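# Hang the power strip on two screws by keyholes

## Task

Put the power strip's keyhole slots over the two screws so it stays up by itself and sits level, with the narrow end of each keyhole slot pointing upward.

## Robot and tools

Robot: two arms, left_arm and right_arm, each a six-joint arm with a two-finger parallel gripper and a wrist camera. Their bases sit near (-0.011, +0.349, +0.004) m for left_arm and (+0.030, -0.235, +0.025) m for right_arm, both facing almost straight along +x. A camera stand is fixed behind them.

Frame: all positions, orientations and offsets use the scene frame. Its origin is at table height, halfway between the two nominal bases; +x points out over the table, +z up, and left_arm is on the +y side (image left and right do not match arm names). On each gripper, the fingers extend along its +z and close along its y. end_effector_position is the point between the finger pads, roughly 1 cm short of the tips. Reported poses may be off by a few centimetres, more at long reach.

execute_actions(actions, cameras): actions is a list of actions; each action has 1 to 15 rows, each row one control step of 1/30 s, and a short action repeats its final row up to 15 steps. Every row holds 14 numbers in [-1, 1]: left_arm dx, dy, dz, rx, ry, rz, opening, then the same seven for right_arm. The first six of each arm are an offset, not a pose: measured from that arm's Hand target as it stood when the action began, along scene axes, with rotation about the Hand target's position. Every row counts from that same start, so sending the same offset in a later action moves the arm further. Scale: 1.0 equals 0.6 m of travel or 180 degrees; rx, ry, rz form one rotation vector. Opening is absolute: +1 fully open (0.094 m), -1 closed. Six zeros re-request the current Hand target; a 0 in the opening slot is a real command, so resend the current opening to leave fingers alone. An empty actions list returns state plus all camera images.

move(target, speed, blend, opening_speed, grip_force, blocking, cameras): drives each gripper along a straight line. target is either one 14-number row laid out as above or a list of up to 15 such rows; every row is an offset from the Hand targets at the move's start, not from the previous row. speed is the path top speed in m/s (0.002 to 2.9, default 0.25; rotation up to twice that in rad/s), one value or one per target. blend, in metres, rounds corners between listed targets; 0 stops at each. opening_speed is the finger rate per second on the -1..+1 scale, at least 0.2. grip_force is the pad force cap in newtons, 10 to 50, one value or one per arm; it persists, and lower values close the fingers slowly. blocking=false returns after about 0.5 s while motion continues. Moves do not avoid obstacles or the other arm, and grippers lag and overshoot more when fast. Keep paths away from an arm's own base. The move: line reports the ending (done, off_target, moving, held, fault) and any limits (paced = pose clipped, held = steps withheld).

wait(seconds): 0 to 10 s with arms holding their last command; a running move continues. stop(): brakes a running move. zoom_image(camera, region): enlarges [x0, y0, x1, y1] pixels (at most 504 by 504) from that camera's newest image; cameras are cam_head_left, cam_head_right, cam_high, cam_low, cam_left_wrist, cam_right_wrist, all 896x504. read_manual(section) only gives licence text. finished_scene(scene) ends the current scene with its number and cannot be undone; the strip must already be hanging correctly without the robot.

Control details: each step the commanded orientation is limited to 40 degrees from the measured one. Hand target in a result is the last commanded pose after that limit and is the base for the next offsets. Grippers often rest a few centimetres short because of friction and weight; resend, or send the remaining gap as an offset. An arm blocked by something keeps pushing until commanded back past its gripper.

Result lines: end_effector_position (m) and end_effector_quat_wxyz per arm; Hand target; Tool commands; grip_measured (same scale as opening, reads slightly wide when empty and a bit narrower than a squeezed part); grip_effort_nm (motor effort, negative closing, not a pad force); Joint positions (last value is finger opening in metres); Joint velocities, possibly reported as within noise; Joint torques (include arm weight, offsets and noise); Motor temperatures. To release, command an opening clearly above grip_measured. Close slowly on fragile items.

Avoid: letting the strip fall or leaving it off the table; dropping it while it moves; hitting or shoving hard against the screws, wall or table; any contact or pinching between the two arms or grippers (a moderate one can fail the scene); strain on the wrist-camera cables, whose touches count as hand contact. Motors heat when holding loads, stretching or pushing into unreachable poses; MOTOR HOT appears at 75 °C, at 90 °C the arm folds and stops for the scene, and at 100 °C it goes limp. Loose objects may get brief pushes from outside.

Each tool is called after "Request:" in YAML: its name, and indented under it one key for each argument.

## Session

Request:
execute_actions:
  actions: []

Scene clock: 0.00 s.
left_arm: end_effector_position=(+0.3733, +0.1807, +0.0660) grip_measured=+1.000 grip_effort_nm=n/a end_effector_quat_wxyz=(+0.304, +0.067, +0.948, -0.063) | right_arm: end_effector_position=(+0.3619, -0.1337, +0.0616) grip_measured=+1.000 grip_effort_nm=n/a end_effector_quat_wxyz=(+0.378, +0.062, +0.923, +0.027)
Joint positions: left_arm=[-0.453 1.685 0.966 -0.229 -0.111 -0.287 0.094] | right_arm=[0.473 1.456 0.513 0.099 0.31 0.468 0.094]
Joint velocities: within noise
Joint torques (N m): no reading
Motor temperatures (°C): left_arm=[27 29 33 41 30 29 30] | right_arm=[30 30 33 38 26 26 24]
Heat: left arm: 41 °C; right arm: 38 °C.
Hand target: left_arm +0.3778, +0.1791, +0.0753; +0.316, +0.065, +0.944, -0.067 | right_arm +0.3644, -0.1336, +0.0660; +0.384, +0.063, +0.921, +0.027
Tool commands: left_gripper/opening=+1.0 right_gripper/opening=+1.0

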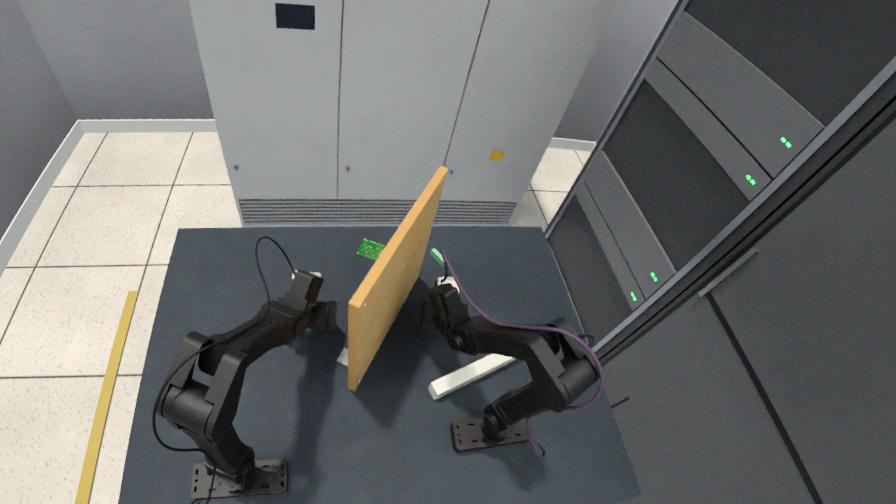

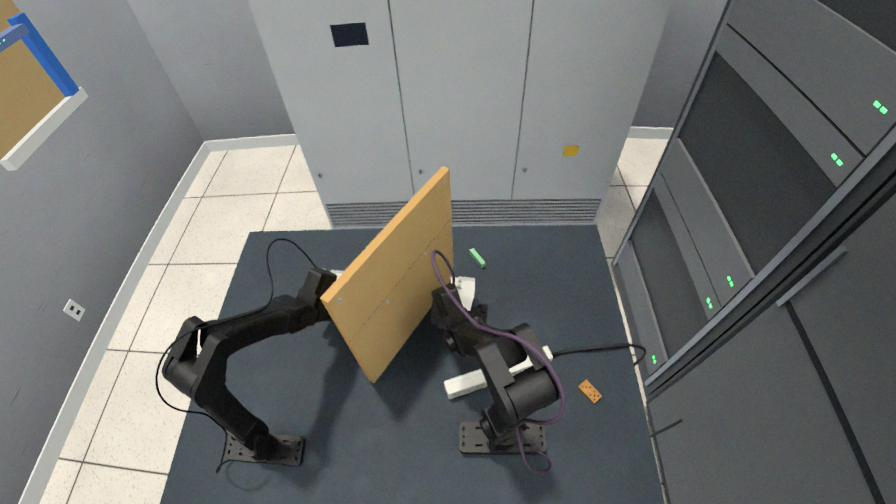

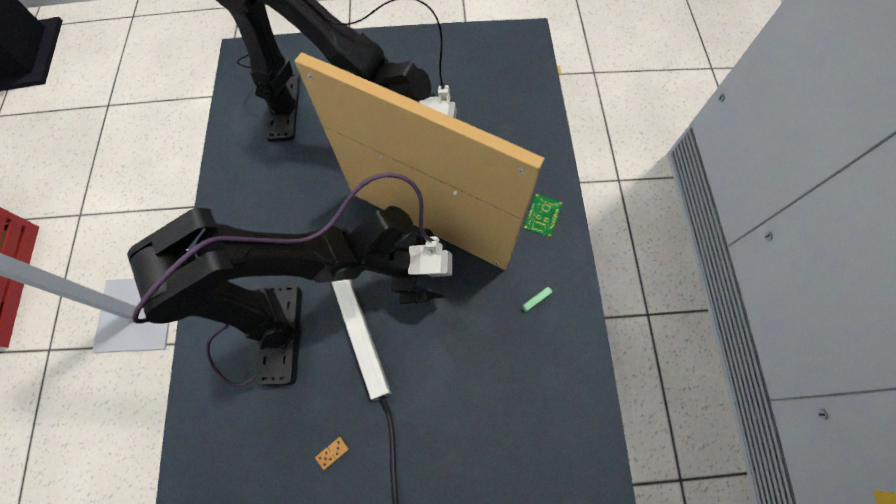

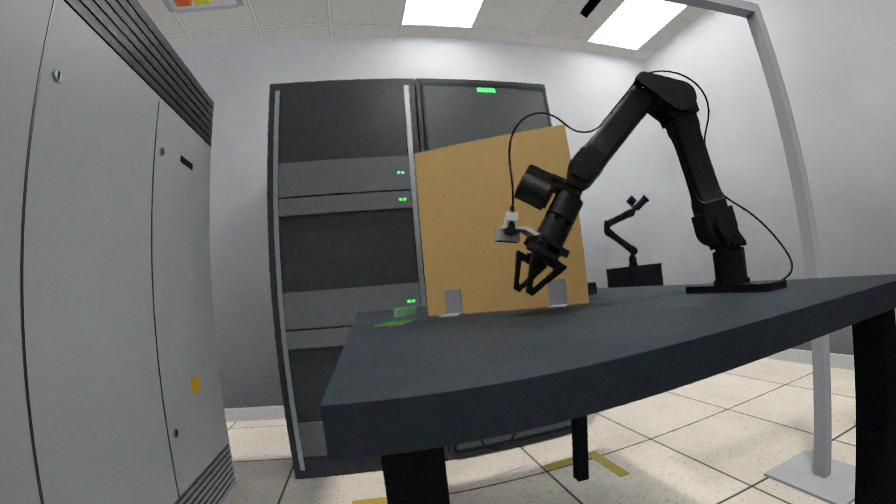

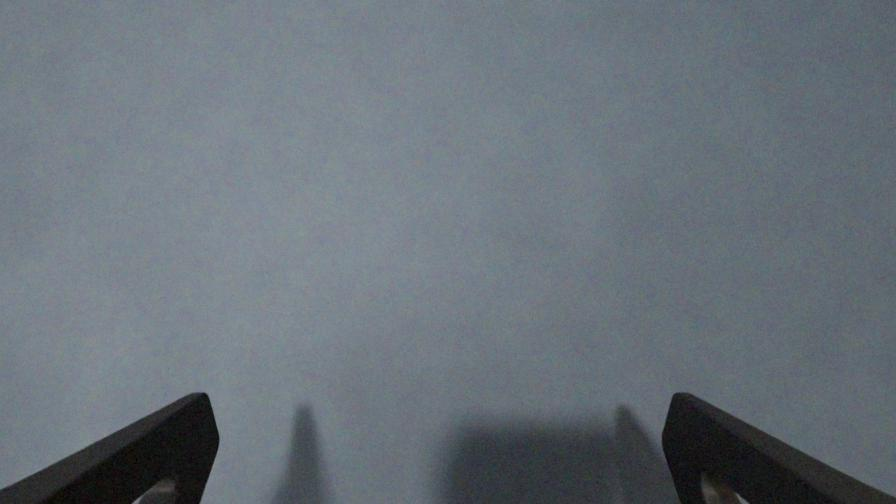

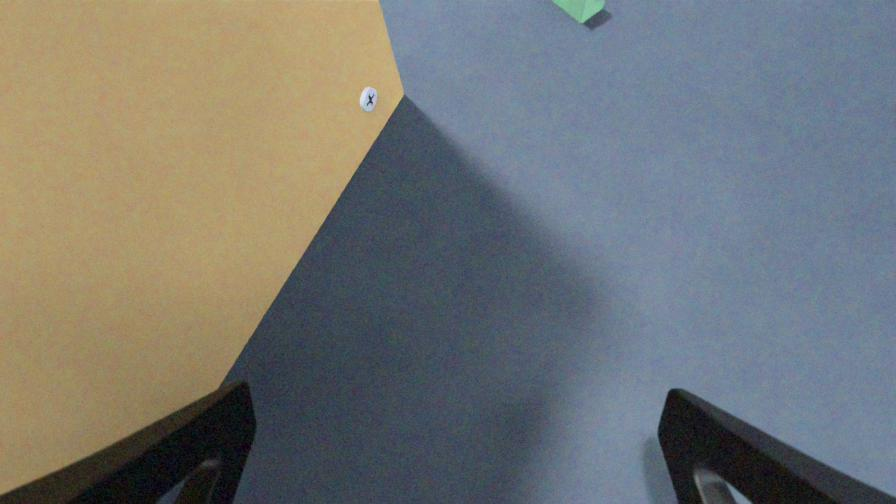

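Request:
zoom_image:
  camera: "cam_high"
  region: [280, 40, 580, 280]

Request:
zoom_image:
  camera: "cam_head_right"
  region: [300, 150, 680, 480]

Request:
zoom_image:
  camera: "cam_high"
  region: [240, 240, 540, 504]

Request:
zoom_image:
  camera: "cam_head_left"
  region: [300, 150, 640, 480]

Scaled by 1.680 from the camera's 896x504 image, which has a finer 1280x720 frame.

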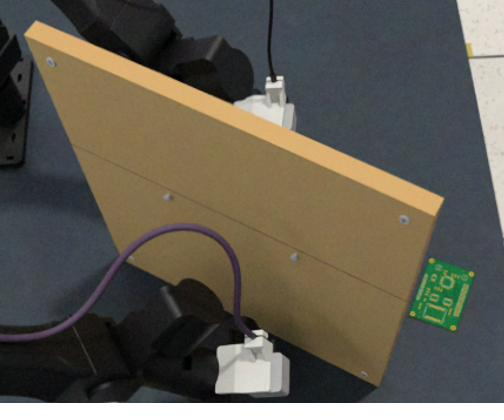

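Scaled by 1.326 from the camera's 896x504 image, which has a finer 1280x720 frame.

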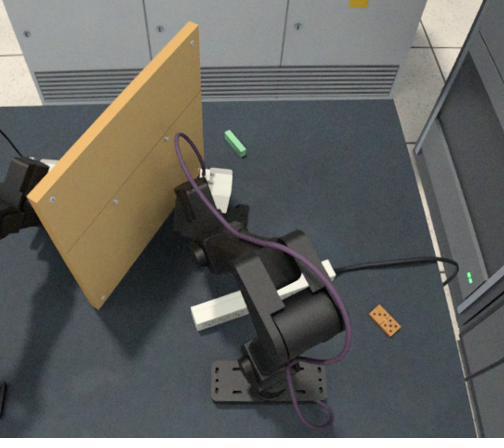

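Scaled by 1.680 from the camera's 896x504 image, which has a finer 1280x720 frame.

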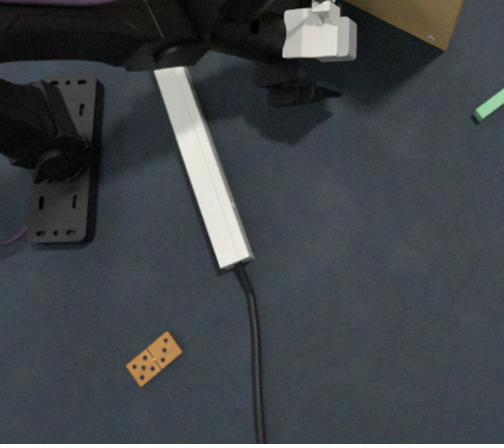

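Scaled by 1.482 from the camera's 896x504 image, which has a finer 1280x720 frame.

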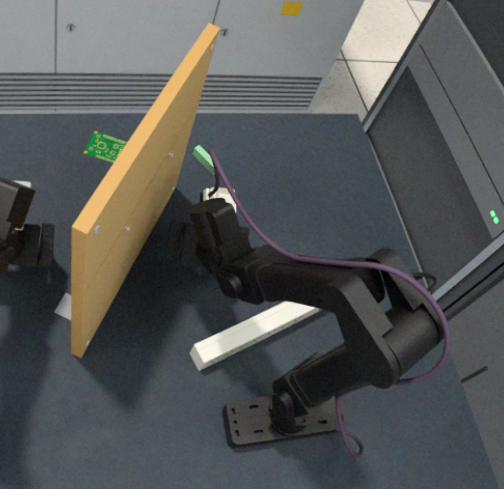

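Request:
zoom_image:
  camera: "cam_high"
  region: [310, 270, 430, 410]

Request:
zoom_image:
  camera: "cam_head_right"
  region: [430, 330, 570, 410]

Request:
zoom_image:
  camera: "cam_head_left"
  region: [410, 330, 560, 420]

Scaled by 3.600 from the camera's 896x504 image, which has a finer 1280x720 frame.

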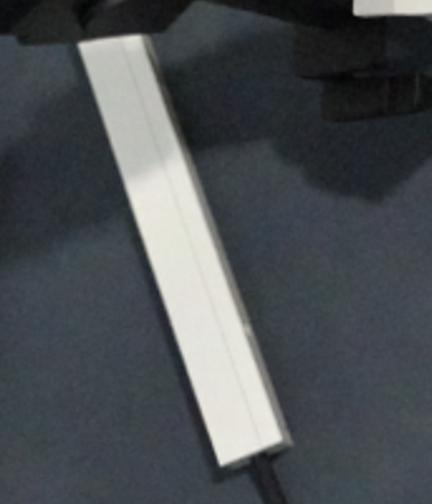

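Scaled by 3.600 from the camera's 896x504 image, which has a finer 1280x720 frame.

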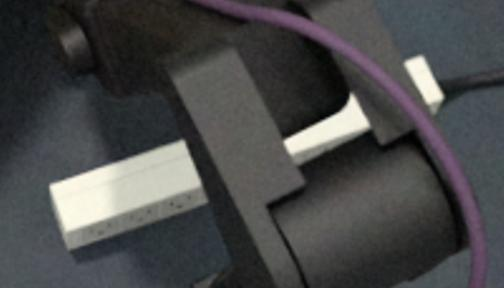

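Scaled by 3.360 from the camera's 896x504 image, which has a finer 1280x720 frame.

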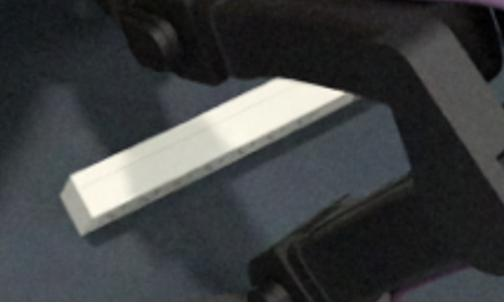

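Request:
zoom_image:
  camera: "cam_high"
  region: [200, 0, 460, 220]

Request:
zoom_image:
  camera: "cam_high"
  region: [190, 260, 330, 400]

Request:
zoom_image:
  camera: "cam_head_right"
  region: [180, 400, 340, 504]

Request:
zoom_image:
  camera: "cam_head_right"
  region: [420, 370, 600, 480]

Request:
zoom_image:
  camera: "cam_head_left"
  region: [420, 380, 600, 490]

Request:
zoom_image:
  camera: "cam_head_left"
  region: [150, 400, 330, 504]

Scaled by 1.938 from the camera's 896x504 image, which has a finer 1280x720 frame.

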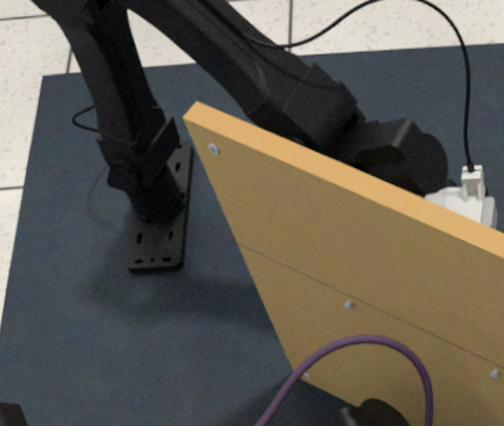

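Scaled by 3.600 from the camera's 896x504 image, which has a finer 1280x720 frame.

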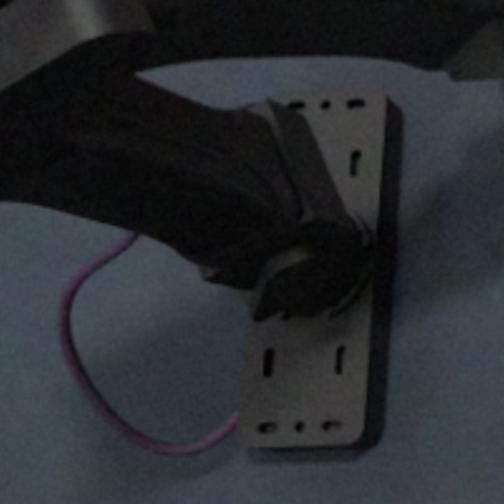

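Scaled by 3.150 from the camera's 896x504 image, which has a finer 1280x720 frame.

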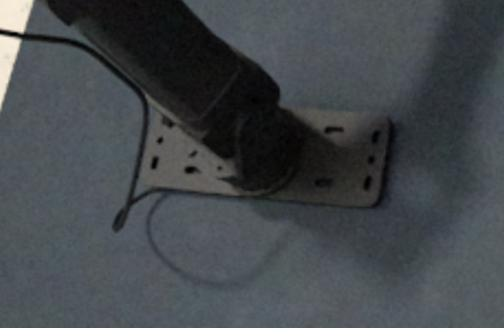

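Scaled by 2.800 from the camera's 896x504 image, which has a finer 1280x720 frame.

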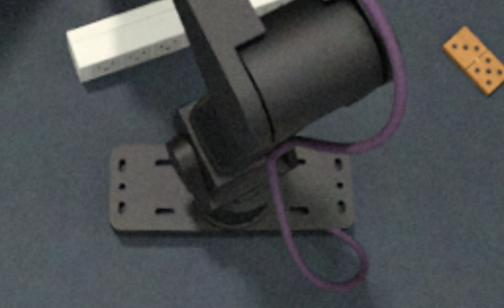

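Scaled by 2.800 from the camera's 896x504 image, which has a finer 1280x720 frame.

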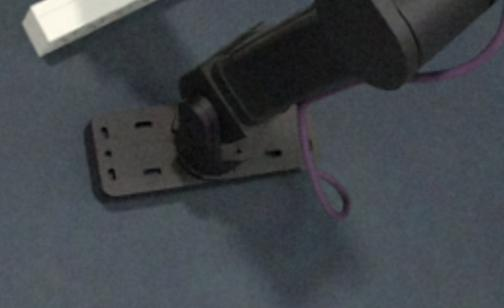

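Scaled by 2.800 from the camera's 896x504 image, which has a finer 1280x720 frame.

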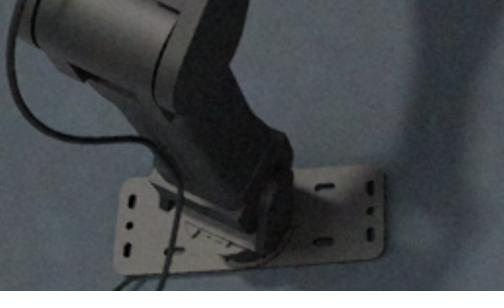

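Request:
zoom_image:
  camera: "cam_head_right"
  region: [530, 310, 680, 420]

Request:
zoom_image:
  camera: "cam_head_left"
  region: [480, 300, 660, 420]

Request:
zoom_image:
  camera: "cam_high"
  region: [300, 360, 480, 504]

Scaled by 3.360 from the camera's 896x504 image, which has a finer 1280x720 frame.

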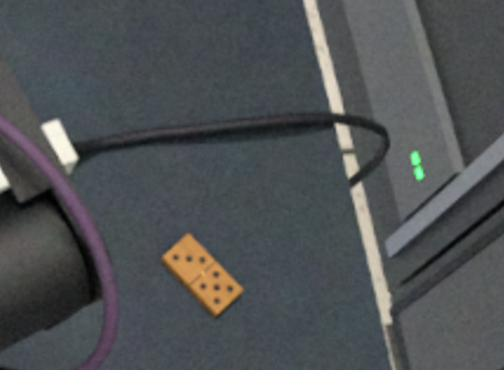

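Scaled by 2.800 from the camera's 896x504 image, which has a finer 1280x720 frame.

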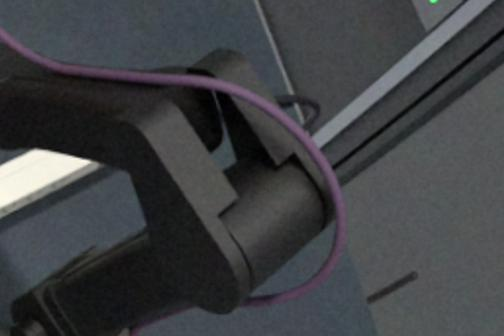

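Scaled by 2.800 from the camera's 896x504 image, which has a finer 1280x720 frame.

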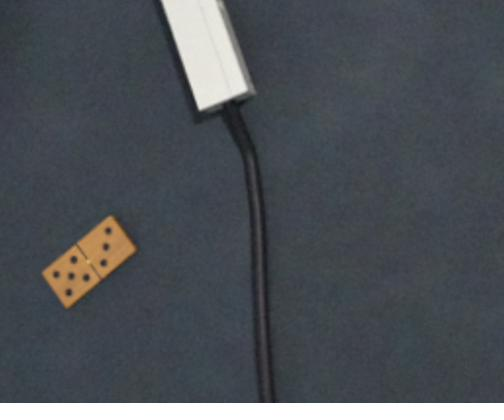

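Request:
move:
  target:
    - [0,0,0,0,0,0,1.0,-0.074,-0.1107,0.2233,-0.0062,0.167,0.022,1.0]
    - [0,0,0,0,0,0,1.0,-0.2073,-0.154,0.0967,-0.0124,0.3341,0.044,1.0]
  blend: [0.04,0]
  speed: 0.25
  cameras: ["cam_right_wrist","cam_head_right","cam_high"]

Scene clock: 53.53 s.
left_arm: end_effector_position=(+0.3733, +0.1807, +0.0660) grip_measured=+1.000 grip_effort_nm=0.00 end_effector_quat_wxyz=(+0.304, +0.067, +0.948, -0.063) | right_arm: end_effector_position=(+0.2462, -0.2249, +0.1260) grip_measured=+1.000 grip_effort_nm=0.00 end_effector_quat_wxyz=(-0.115, +0.001, +0.993, -0.001)
Joint positions: left_arm=[-0.453 1.685 0.966 -0.229 -0.111 -0.287 0.094] | right_arm=[0.058 1.588 1.198 -1.412 -0.007 0.038 0.094]
Joint torques (N m): left_arm=[-0.03 -7.38 7.5 1.36 -0.13 0.03] | right_arm=[-0.39 -5.48 4.49 -0.03 -0.01 0.01]
Motor temperatures (°C): left_arm=[27 31 39 41 29 28 29] | right_arm=[30 31 36 39 26 25 24]
Heat: left arm: 41 °C; right arm: 39 °C.
Hand target: left_arm +0.3778, +0.1791, +0.0753; +0.316, +0.065, +0.944, -0.067 | right_arm +0.2400, -0.2259, +0.1241; -0.130, +0.000, +0.991, +0.000
Off the commanded pose: left_arm 0.010 m, 1 deg | right_arm 0.007 m, 2 deg.
move: done
camera_calibration:
cam_right_wrist: T_world_to_cam=[[0.00917253, -0.999645, -0.0250184, -0.218986], [-0.792071, -0.0225348, 0.610013, 0.149211], [-0.610361, 0.0142209, -0.791996, 0.343325], [0, 0, 0, 1]] pos_world=[0.329747, -0.220429, 0.175412]
Images, in order (width x height): cam_head_right 896x504, cam_high 896x504, cam_right_wrist 896x504.

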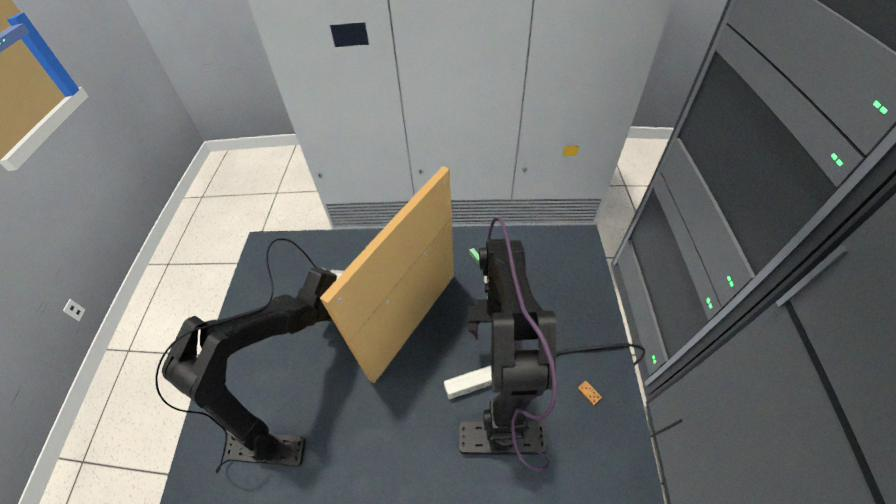

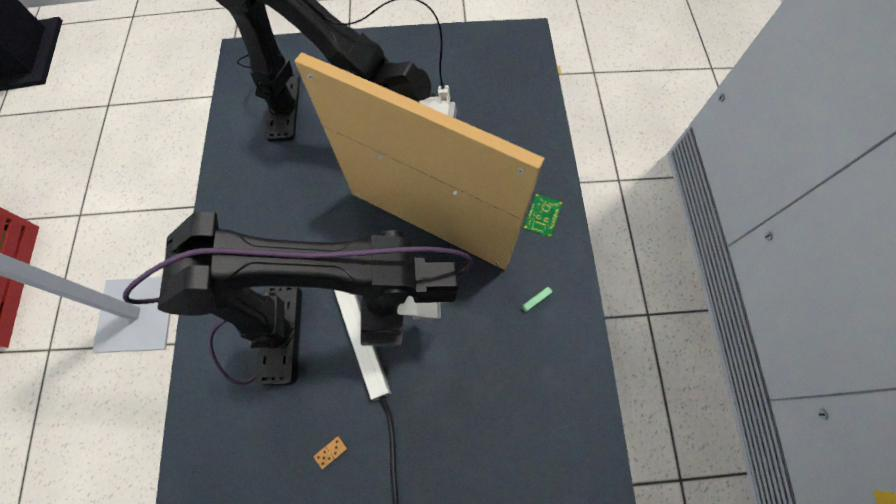

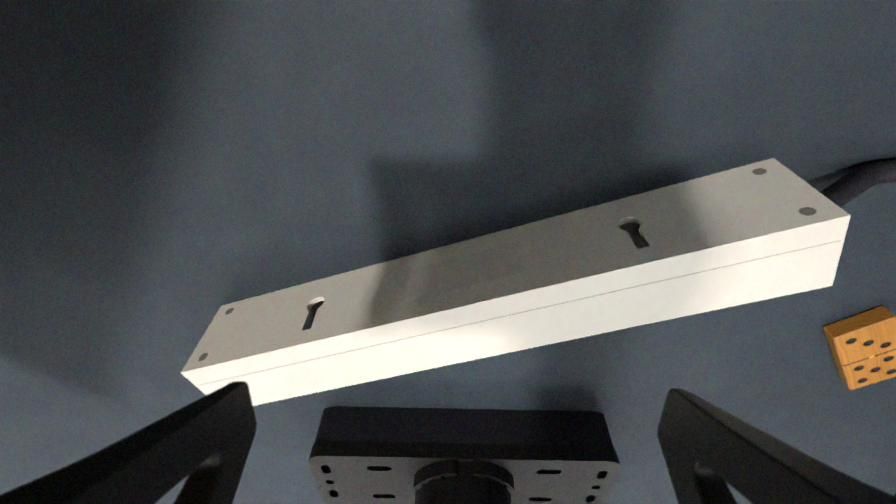

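Request:
zoom_image:
  camera: "cam_right_wrist"
  region: [270, 270, 370, 360]

Request:
zoom_image:
  camera: "cam_right_wrist"
  region: [580, 190, 680, 280]

Request:
zoom_image:
  camera: "cam_right_wrist"
  region: [160, 270, 340, 430]

Request:
zoom_image:
  camera: "cam_right_wrist"
  region: [720, 130, 896, 310]

Request:
zoom_image:
  camera: "cam_head_right"
  region: [310, 160, 470, 390]

Request:
zoom_image:
  camera: "cam_high"
  region: [280, 40, 560, 280]

Scaled by 5.040 from the camera's 896x504 image, which has a finer 1280x720 frame.

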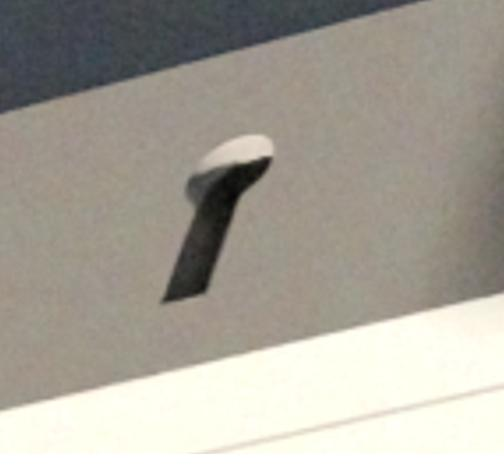

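Scaled by 5.040 from the camera's 896x504 image, which has a finer 1280x720 frame.

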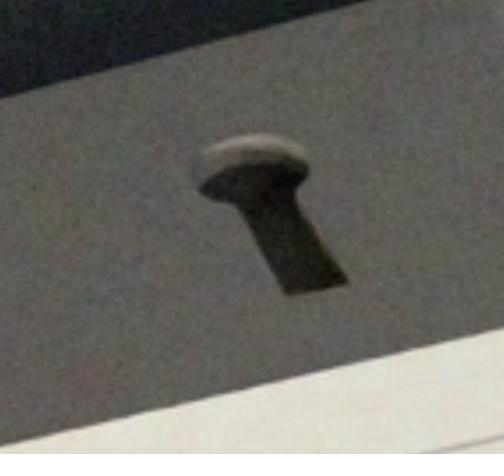

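Scaled by 2.800 from the camera's 896x504 image, which has a finer 1280x720 frame.

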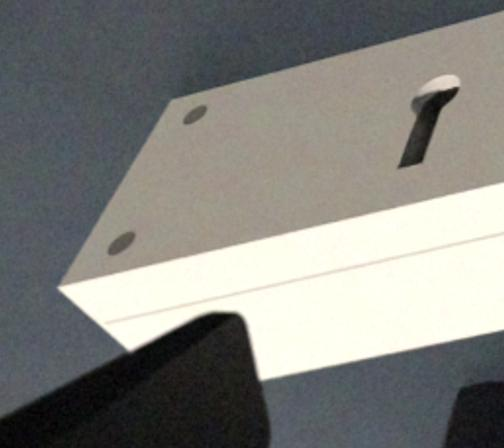

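Scaled by 2.800 from the camera's 896x504 image, which has a finer 1280x720 frame.

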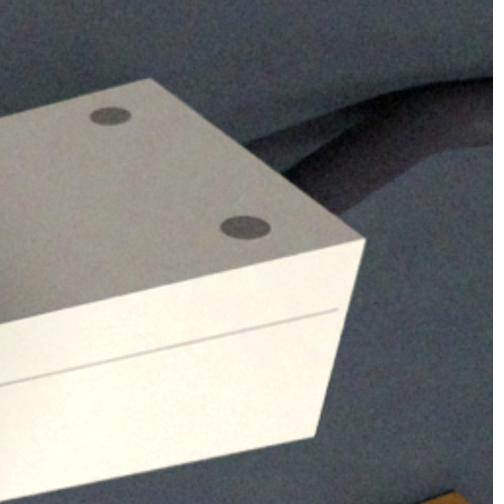

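Scaled by 2.191 from the camera's 896x504 image, which has a finer 1280x720 frame.

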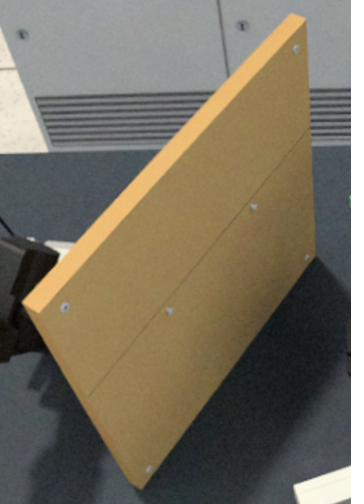

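Scaled by 1.800 from the camera's 896x504 image, which has a finer 1280x720 frame.

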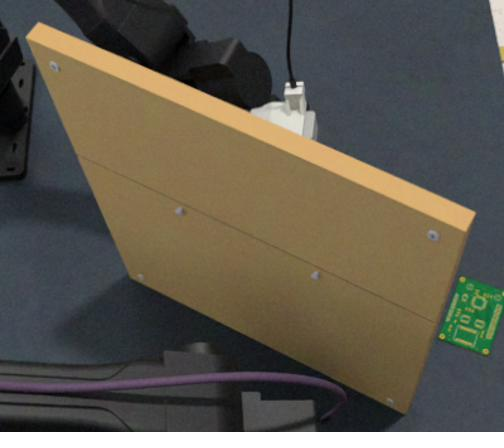

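Request:
move:
  target: [0,0,0,0,0,0,1.0,-0.0967,-0.006,0.0098,-0.051,-0.0725,-0.3882,1.0]
  speed: 0.3
  cameras: ["cam_right_wrist","cam_head_right","cam_head_left","cam_high"]

Scene clock: 75.77 s.
left_arm: end_effector_position=(+0.3733, +0.1807, +0.0660) grip_measured=+1.000 grip_effort_nm=0.00 end_effector_quat_wxyz=(+0.304, +0.067, +0.948, -0.063) | right_arm: end_effector_position=(+0.1814, -0.2276, +0.1313) grip_measured=+1.000 grip_effort_nm=-0.01 end_effector_quat_wxyz=(-0.011, +0.575, +0.818, +0.002)
Joint positions: left_arm=[-0.453 1.685 0.966 -0.229 -0.111 -0.287 0.094] | right_arm=[0.045 1.113 0.878 -1.352 -0.016 1.251 0.094]
Joint torques (N m): left_arm=[-0.05 -7.36 7.51 1.36 -0.13 0.03] | right_arm=[0.49 -3 4.56 0.61 0.12 0.06]
Heat: left arm: 41 °C; right arm: 37 °C.
Hand target: left_arm +0.3778, +0.1791, +0.0753; +0.316, +0.065, +0.944, -0.067 | right_arm +0.1819, -0.2295, +0.1299; +0.000, +0.576, +0.818, +0.000
Off the commanded pose: left_arm 0.010 m, 1 deg | right_arm 0.002 m, 1 deg.
move: done
camera_calibration:
cam_right_wrist: T_world_to_cam=[[-0.935685, -0.352508, -0.0151988, 0.0963924], [-0.324306, 0.842259, 0.43061, 0.230157], [-0.138992, 0.407845, -0.90241, 0.326526], [0, 0, 0, 1]] pos_world=[0.210219, -0.293044, 0.197017]
Images, in order (width x height): cam_head_left 896x504, cam_head_right 896x504, cam_high 896x504, cam_right_wrist 896x504.

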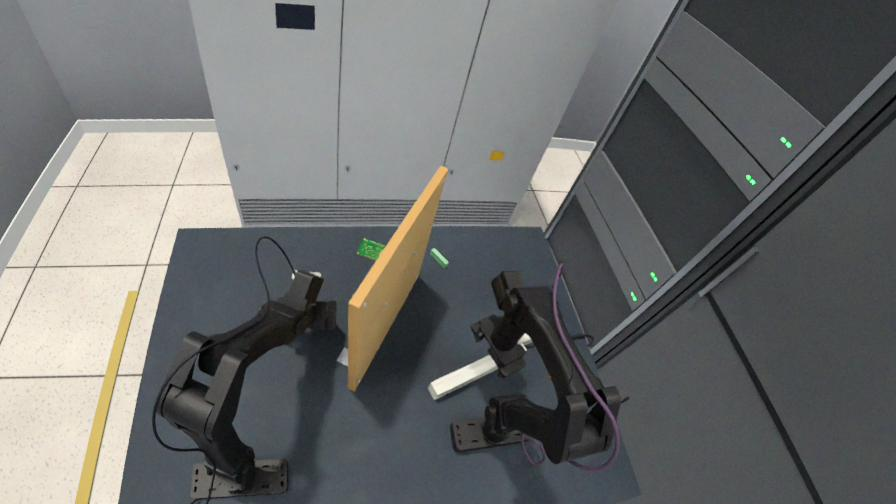

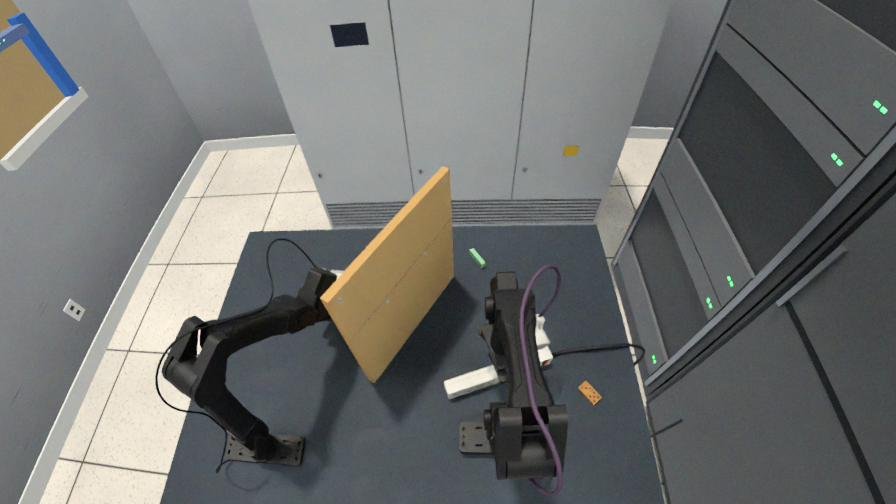

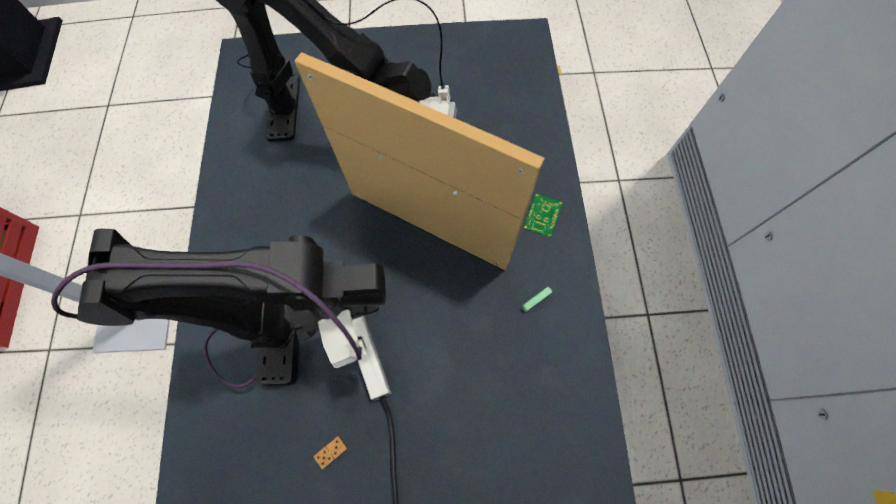

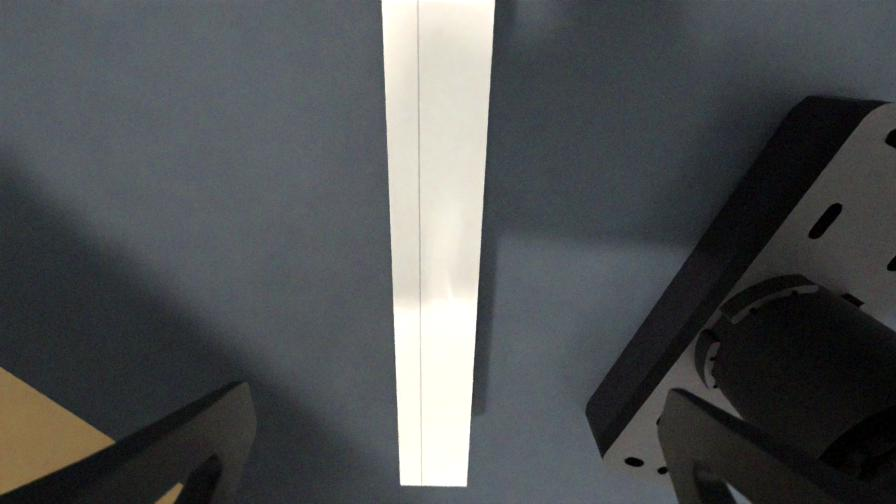

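Request:
move:
  target: [0,0,0,0,0,0,1.0,0.0112,-0.0137,-0.1532,0,0,-0.0067,1.0]
  speed: 0.2
  cameras: ["cam_right_wrist","cam_high"]

Scene clock: 84.40 s.
left_arm: end_effector_position=(+0.3733, +0.1807, +0.0660) grip_measured=+1.000 grip_effort_nm=0.00 end_effector_quat_wxyz=(+0.304, +0.067, +0.948, -0.063) | right_arm: end_effector_position=(+0.1897, -0.2342, +0.0416) grip_measured=+1.000 grip_effort_nm=0.00 end_effector_quat_wxyz=(-0.003, +0.584, +0.812, +0.006)
Joint positions: left_arm=[-0.453 1.685 0.966 -0.229 -0.111 -0.287 0.094] | right_arm=[0.004 1.211 0.57 -0.928 -0.014 1.231 0.094]
Joint torques (N m): left_arm=[-0.02 -7.36 7.5 1.36 -0.13 0.04] | right_arm=[-0.49 -1.65 4.44 0.67 0.11 -0.02]
Heat: left arm: 41 °C; right arm: 36 °C.
Hand target: left_arm +0.3778, +0.1791, +0.0753; +0.316, +0.065, +0.944, -0.067 | right_arm +0.1887, -0.2377, +0.0380; +0.000, +0.584, +0.811, +0.000
Off the commanded pose: left_arm 0.010 m, 1 deg | right_arm 0.005 m, 1 deg.
move: done
camera_calibration:
cam_right_wrist: T_world_to_cam=[[-0.942471, -0.332835, -0.0311447, 0.107034], [-0.314019, 0.849522, 0.423916, 0.276988], [-0.114636, 0.409309, -0.905166, 0.245296], [0, 0, 0, 1]] pos_world=[0.215975, -0.300084, 0.107947]
Images, in order (width x height): cam_high 896x504, cam_right_wrist 896x504.

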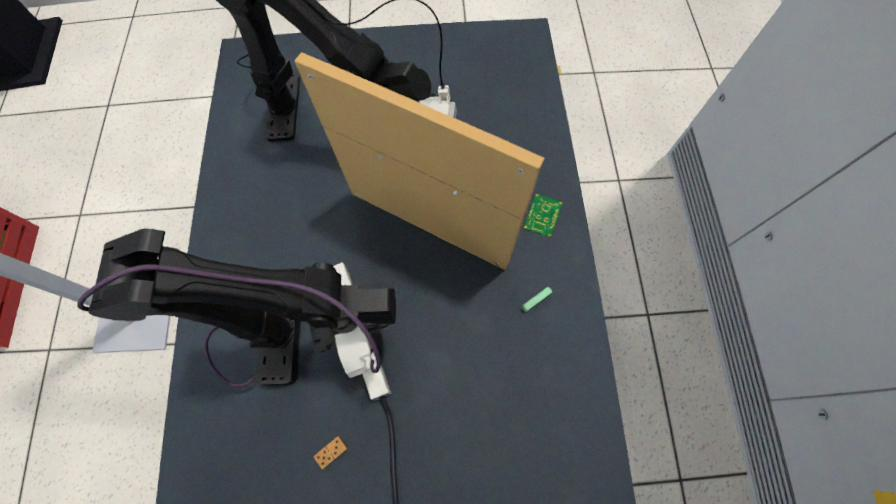

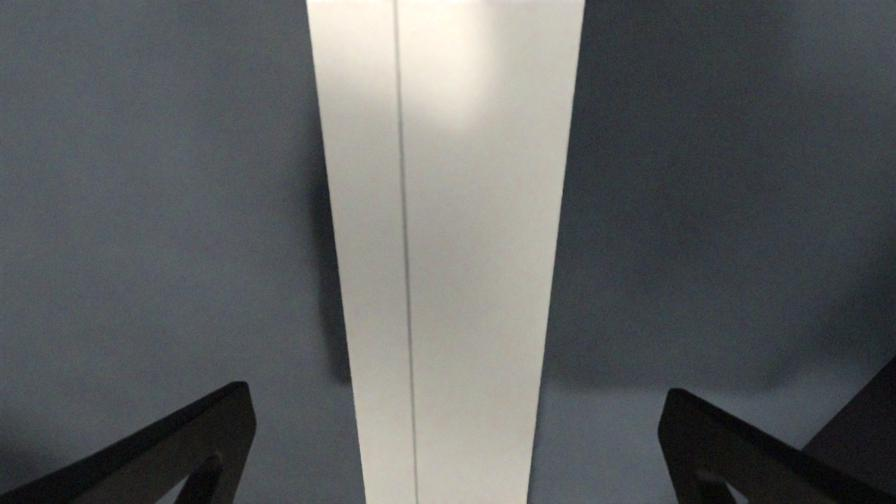

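Request:
move:
  target:
    - [0,0,0,0,0,0,1.0,0,0,-0.0075,0,0,0,1.0]
    - [0,0,0,0,0,0,1.0,0,0,-0.0075,0,0,0,-0.6]
    - [0,0,0,0,0,0,1.0,0,0,0.0258,0,0,0,-0.6]
  speed: [0.1,0.1,0.06]
  grip_force: [50,35]
  cameras: ["cam_right_wrist","cam_head_right","cam_head_left","cam_high"]

Scene clock: 91.13 s.
left_arm: end_effector_position=(+0.3733, +0.1807, +0.0660) grip_measured=+1.000 grip_effort_nm=0.00 end_effector_quat_wxyz=(+0.304, +0.067, +0.948, -0.063) | right_arm: end_effector_position=(+0.1823, -0.2349, +0.0433) grip_measured=-0.268 grip_effort_nm=-0.75 end_effector_quat_wxyz=(-0.014, +0.583, +0.812, -0.004)
Joint positions: left_arm=[-0.453 1.685 0.966 -0.229 -0.111 -0.287 0.094] | right_arm=[0.004 1.207 0.574 -0.965 -0.009 1.229 0.034]
Joint torques (N m): left_arm=[-0.02 -7.36 7.5 1.36 -0.13 0.03] | right_arm=[-0.62 -4.11 7.95 0.23 0.02 0.02]
Heat: left arm: 41 °C; right arm: 36 °C.
Hand target: left_arm +0.3778, +0.1791, +0.0753; +0.316, +0.065, +0.944, -0.067 | right_arm +0.1887, -0.2377, +0.0534; +0.000, +0.584, +0.811, +0.000
Off the commanded pose: left_arm 0.010 m, 1 deg | right_arm 0.012 m, 2 deg.
grip_force (N): 50, 35
move: off_target (right_arm)
camera_calibration:
cam_right_wrist: T_world_to_cam=[[-0.942183, -0.33509, -0.00227664, 0.0980631], [-0.3036, 0.850728, 0.429057, 0.272788], [-0.141836, 0.404941, -0.903275, 0.250083], [0, 0, 0, 1]] pos_world=[0.210683, -0.300478, 0.109076]
Images, in order (width x height): cam_head_left 896x504, cam_head_right 896x504, cam_high 896x504, cam_right_wrist 896x504.

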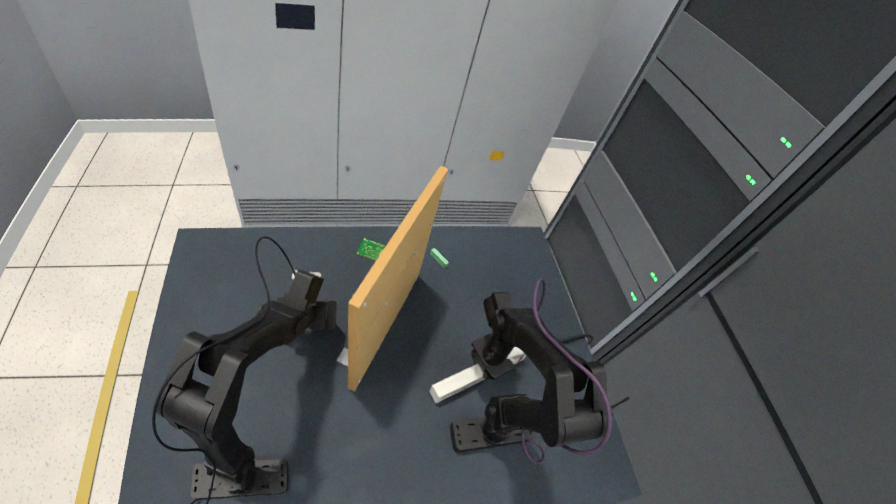

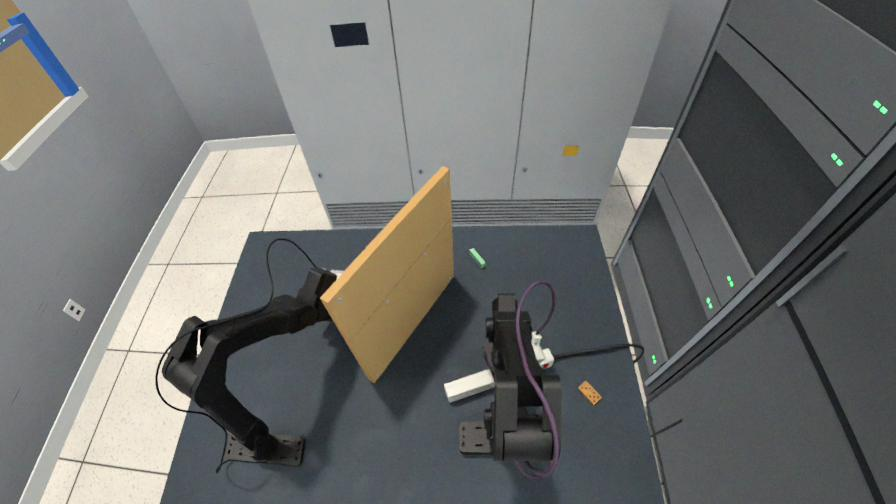

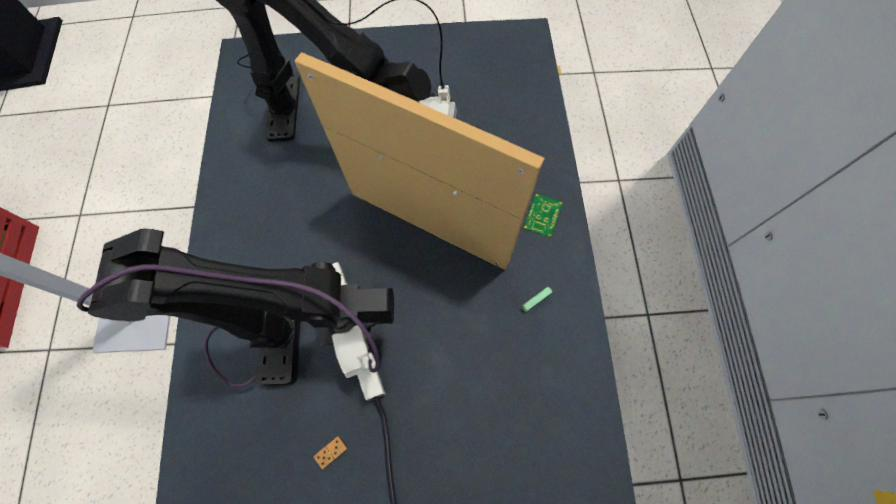

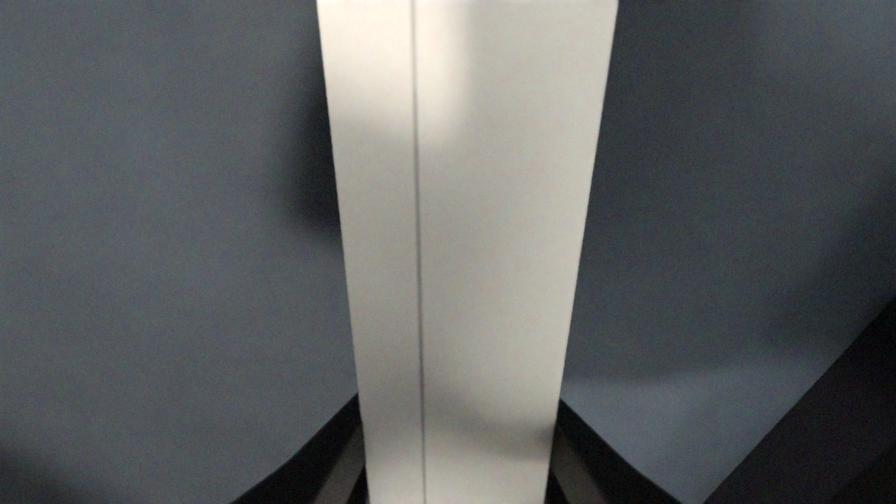

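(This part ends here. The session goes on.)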